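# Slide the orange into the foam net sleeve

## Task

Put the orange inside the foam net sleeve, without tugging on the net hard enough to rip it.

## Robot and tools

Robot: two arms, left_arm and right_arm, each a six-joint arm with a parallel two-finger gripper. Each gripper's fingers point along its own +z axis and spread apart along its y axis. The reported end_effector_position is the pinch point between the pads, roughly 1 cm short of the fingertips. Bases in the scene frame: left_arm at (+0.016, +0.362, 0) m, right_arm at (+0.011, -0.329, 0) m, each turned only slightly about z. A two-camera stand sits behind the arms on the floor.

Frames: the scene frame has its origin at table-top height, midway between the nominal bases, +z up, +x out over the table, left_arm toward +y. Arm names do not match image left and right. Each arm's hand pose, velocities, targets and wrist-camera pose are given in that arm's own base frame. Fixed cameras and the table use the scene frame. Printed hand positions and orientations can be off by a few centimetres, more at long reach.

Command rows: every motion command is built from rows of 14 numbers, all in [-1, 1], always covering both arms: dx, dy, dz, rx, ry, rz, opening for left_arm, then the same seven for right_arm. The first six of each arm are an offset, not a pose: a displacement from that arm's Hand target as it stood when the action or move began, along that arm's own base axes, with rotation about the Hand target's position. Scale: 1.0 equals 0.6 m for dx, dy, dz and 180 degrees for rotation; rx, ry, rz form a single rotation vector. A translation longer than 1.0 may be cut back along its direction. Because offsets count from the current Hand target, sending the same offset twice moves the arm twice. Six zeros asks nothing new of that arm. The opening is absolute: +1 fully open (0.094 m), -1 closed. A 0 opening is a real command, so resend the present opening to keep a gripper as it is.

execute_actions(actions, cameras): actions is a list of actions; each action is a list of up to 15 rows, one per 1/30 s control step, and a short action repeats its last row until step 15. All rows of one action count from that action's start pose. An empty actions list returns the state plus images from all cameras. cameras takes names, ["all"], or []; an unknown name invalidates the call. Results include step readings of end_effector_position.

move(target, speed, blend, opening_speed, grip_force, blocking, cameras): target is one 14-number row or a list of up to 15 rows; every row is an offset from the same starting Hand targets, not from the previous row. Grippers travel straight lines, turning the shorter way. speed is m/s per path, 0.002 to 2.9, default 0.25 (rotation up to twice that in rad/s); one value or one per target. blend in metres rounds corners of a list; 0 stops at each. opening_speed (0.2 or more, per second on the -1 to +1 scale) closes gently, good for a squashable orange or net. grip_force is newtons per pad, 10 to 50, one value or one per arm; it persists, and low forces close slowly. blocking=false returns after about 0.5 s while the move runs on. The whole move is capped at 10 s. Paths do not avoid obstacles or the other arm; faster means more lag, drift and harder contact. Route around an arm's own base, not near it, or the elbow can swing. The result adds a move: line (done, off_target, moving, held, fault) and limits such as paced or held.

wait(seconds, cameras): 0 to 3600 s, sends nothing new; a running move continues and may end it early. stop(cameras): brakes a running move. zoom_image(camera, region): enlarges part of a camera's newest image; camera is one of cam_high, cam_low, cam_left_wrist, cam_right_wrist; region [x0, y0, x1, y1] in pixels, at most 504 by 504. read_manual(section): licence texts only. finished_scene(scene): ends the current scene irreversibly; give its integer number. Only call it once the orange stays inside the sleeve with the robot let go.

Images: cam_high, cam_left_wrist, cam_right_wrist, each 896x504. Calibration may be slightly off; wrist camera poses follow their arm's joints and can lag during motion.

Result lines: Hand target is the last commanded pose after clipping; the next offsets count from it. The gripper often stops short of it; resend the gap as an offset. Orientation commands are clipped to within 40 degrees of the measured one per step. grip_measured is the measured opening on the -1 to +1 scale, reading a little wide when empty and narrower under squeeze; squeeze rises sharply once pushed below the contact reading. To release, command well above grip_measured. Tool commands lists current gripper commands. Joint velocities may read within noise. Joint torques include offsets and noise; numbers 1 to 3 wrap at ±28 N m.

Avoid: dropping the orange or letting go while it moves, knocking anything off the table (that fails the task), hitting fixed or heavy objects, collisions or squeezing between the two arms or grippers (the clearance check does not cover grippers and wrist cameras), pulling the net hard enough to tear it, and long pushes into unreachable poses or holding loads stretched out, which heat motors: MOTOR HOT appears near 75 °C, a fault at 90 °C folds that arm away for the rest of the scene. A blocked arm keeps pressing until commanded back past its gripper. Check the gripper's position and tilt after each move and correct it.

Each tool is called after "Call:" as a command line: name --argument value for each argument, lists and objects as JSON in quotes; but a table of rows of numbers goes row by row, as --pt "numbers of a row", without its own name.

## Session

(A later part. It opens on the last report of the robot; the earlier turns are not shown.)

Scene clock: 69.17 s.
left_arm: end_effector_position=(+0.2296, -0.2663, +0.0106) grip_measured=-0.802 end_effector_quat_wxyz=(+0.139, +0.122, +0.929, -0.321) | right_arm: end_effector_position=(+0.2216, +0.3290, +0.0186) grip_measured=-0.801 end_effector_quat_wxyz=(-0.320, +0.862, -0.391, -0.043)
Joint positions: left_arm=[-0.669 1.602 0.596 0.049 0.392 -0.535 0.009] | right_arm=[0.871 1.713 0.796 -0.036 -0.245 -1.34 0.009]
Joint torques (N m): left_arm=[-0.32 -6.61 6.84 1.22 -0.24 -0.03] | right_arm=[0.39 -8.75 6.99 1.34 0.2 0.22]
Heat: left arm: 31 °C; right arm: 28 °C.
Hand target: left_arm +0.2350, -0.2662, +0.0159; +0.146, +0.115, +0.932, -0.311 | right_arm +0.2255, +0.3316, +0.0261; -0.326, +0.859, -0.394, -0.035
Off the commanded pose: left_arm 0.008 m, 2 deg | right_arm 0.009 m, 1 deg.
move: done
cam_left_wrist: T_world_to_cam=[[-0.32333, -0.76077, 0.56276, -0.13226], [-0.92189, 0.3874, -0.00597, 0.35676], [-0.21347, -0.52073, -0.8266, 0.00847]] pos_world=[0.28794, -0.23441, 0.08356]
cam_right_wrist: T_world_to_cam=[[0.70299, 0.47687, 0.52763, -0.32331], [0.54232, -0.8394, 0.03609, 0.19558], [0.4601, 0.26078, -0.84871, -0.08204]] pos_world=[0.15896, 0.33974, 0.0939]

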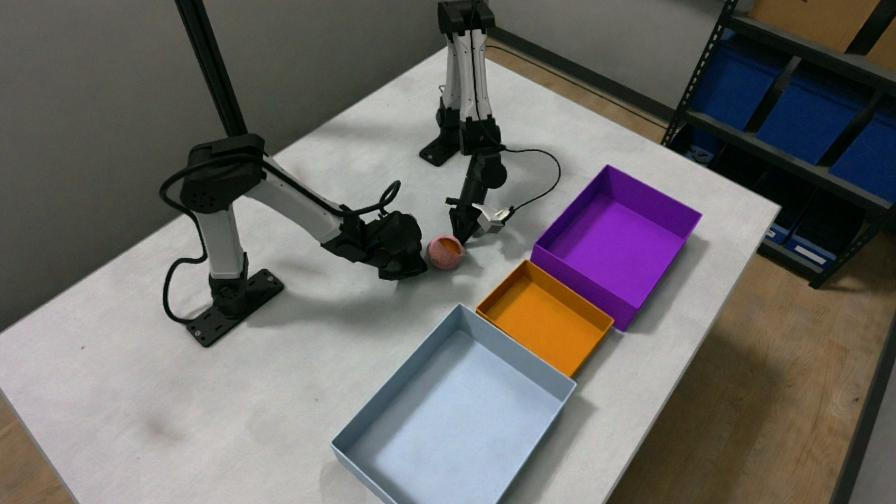

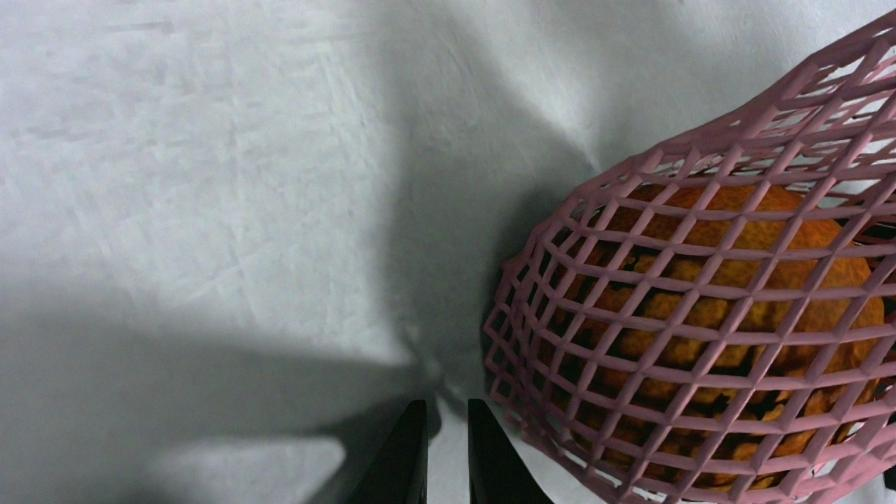

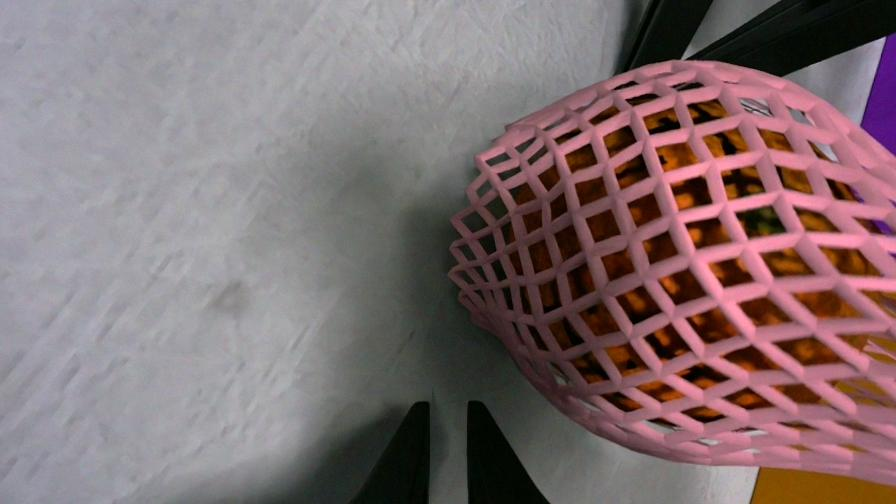

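Call:
move --pt "-0.01 0.085 0.1 0 0 0 -0.8 -0.01 -0.085 0.1 0 0 0 -0.8" --speed 0.15 --cameras '["all"]'

Call:
zoom_image --camera "cam_high" --region '[400, 200, 500, 300]'

Scene clock: 71.17 s.
left_arm: end_effector_position=(+0.2214, -0.2106, +0.0613) grip_measured=-0.802 end_effector_quat_wxyz=(+0.131, +0.107, +0.938, -0.301) | right_arm: end_effector_position=(+0.2179, +0.2792, +0.0784) grip_measured=-0.801 end_effector_quat_wxyz=(-0.317, +0.859, -0.400, -0.034)
Joint positions: left_arm=[-0.515 1.313 0.635 -0.372 0.441 -0.407 0.009] | right_arm=[0.774 1.428 0.796 -0.343 -0.275 -1.41 0.009]
Joint torques (N m): left_arm=[0.36 -4.78 8.51 1.31 0.24 0.2] | right_arm=[-0.59 -6.38 7.82 1.34 -0.15 0.07]
Heat: left arm: 31 °C; right arm: 29 °C.
Hand target: left_arm +0.2291, -0.2152, +0.0759; +0.146, +0.115, +0.932, -0.311 | right_arm +0.2194, +0.2806, +0.0860; -0.325, +0.859, -0.394, -0.035
Off the commanded pose: left_arm 0.017 m, 2 deg | right_arm 0.008 m, 1 deg.
move: off_target (left_arm)
cam_left_wrist: T_world_to_cam=[[-0.28853, -0.7922, 0.53775, -0.13386], [-0.93277, 0.35932, 0.02888, 0.3223], [-0.2161, -0.49326, -0.84261, 0.085]] pos_world=[0.28038, -0.17993, 0.13429]
cam_right_wrist: T_world_to_cam=[[0.71009, 0.46605, 0.5278, -0.32698], [0.52129, -0.85186, 0.05085, 0.16051], [0.47331, 0.23903, -0.84784, -0.01349]] pos_world=[0.1549, 0.29235, 0.15298]

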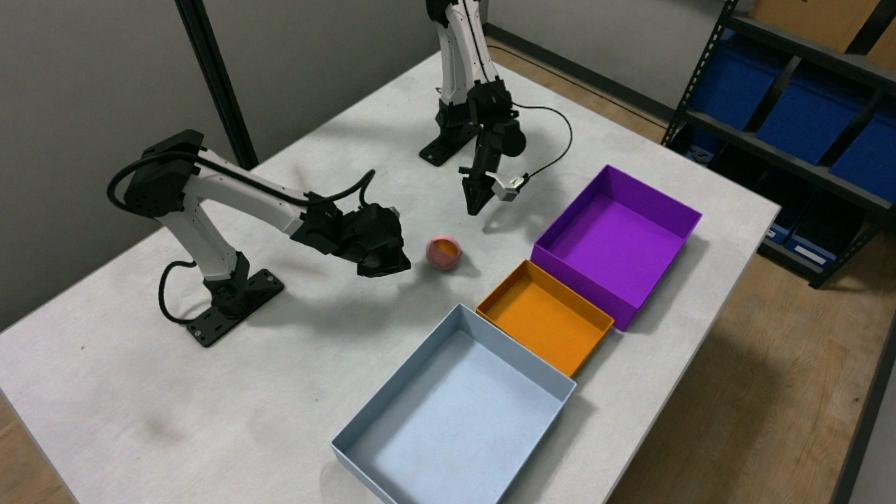

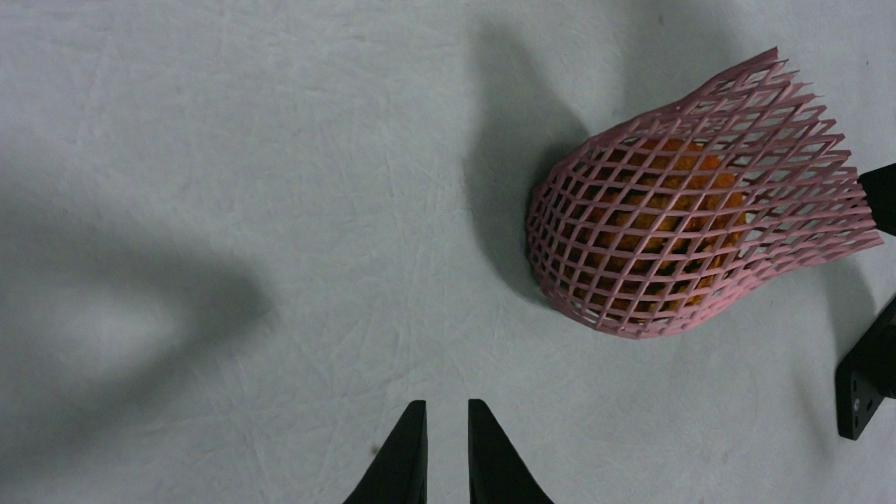

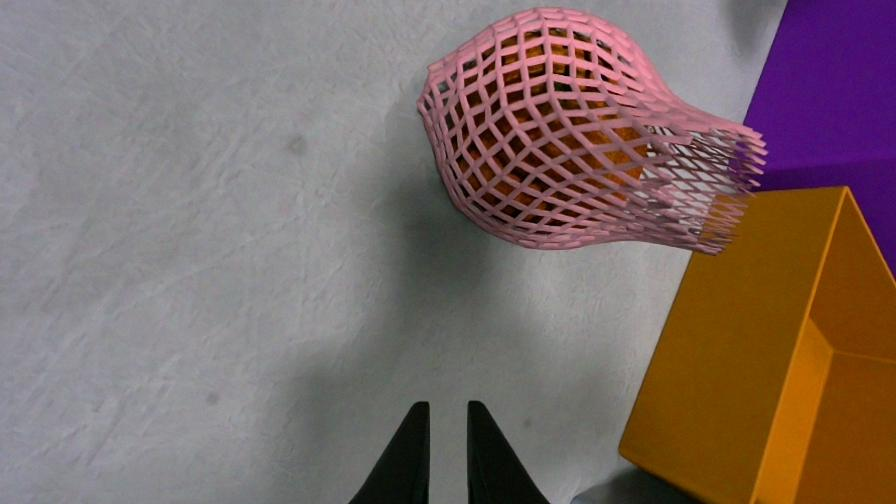

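Scaled by 5.040.

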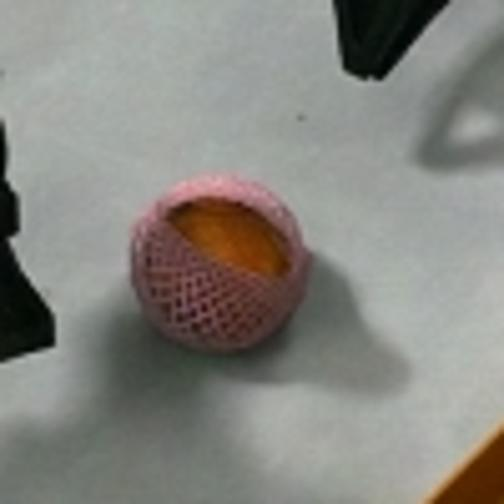

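Call:
finished_scene --scene 1

The scene is finished: the task was done.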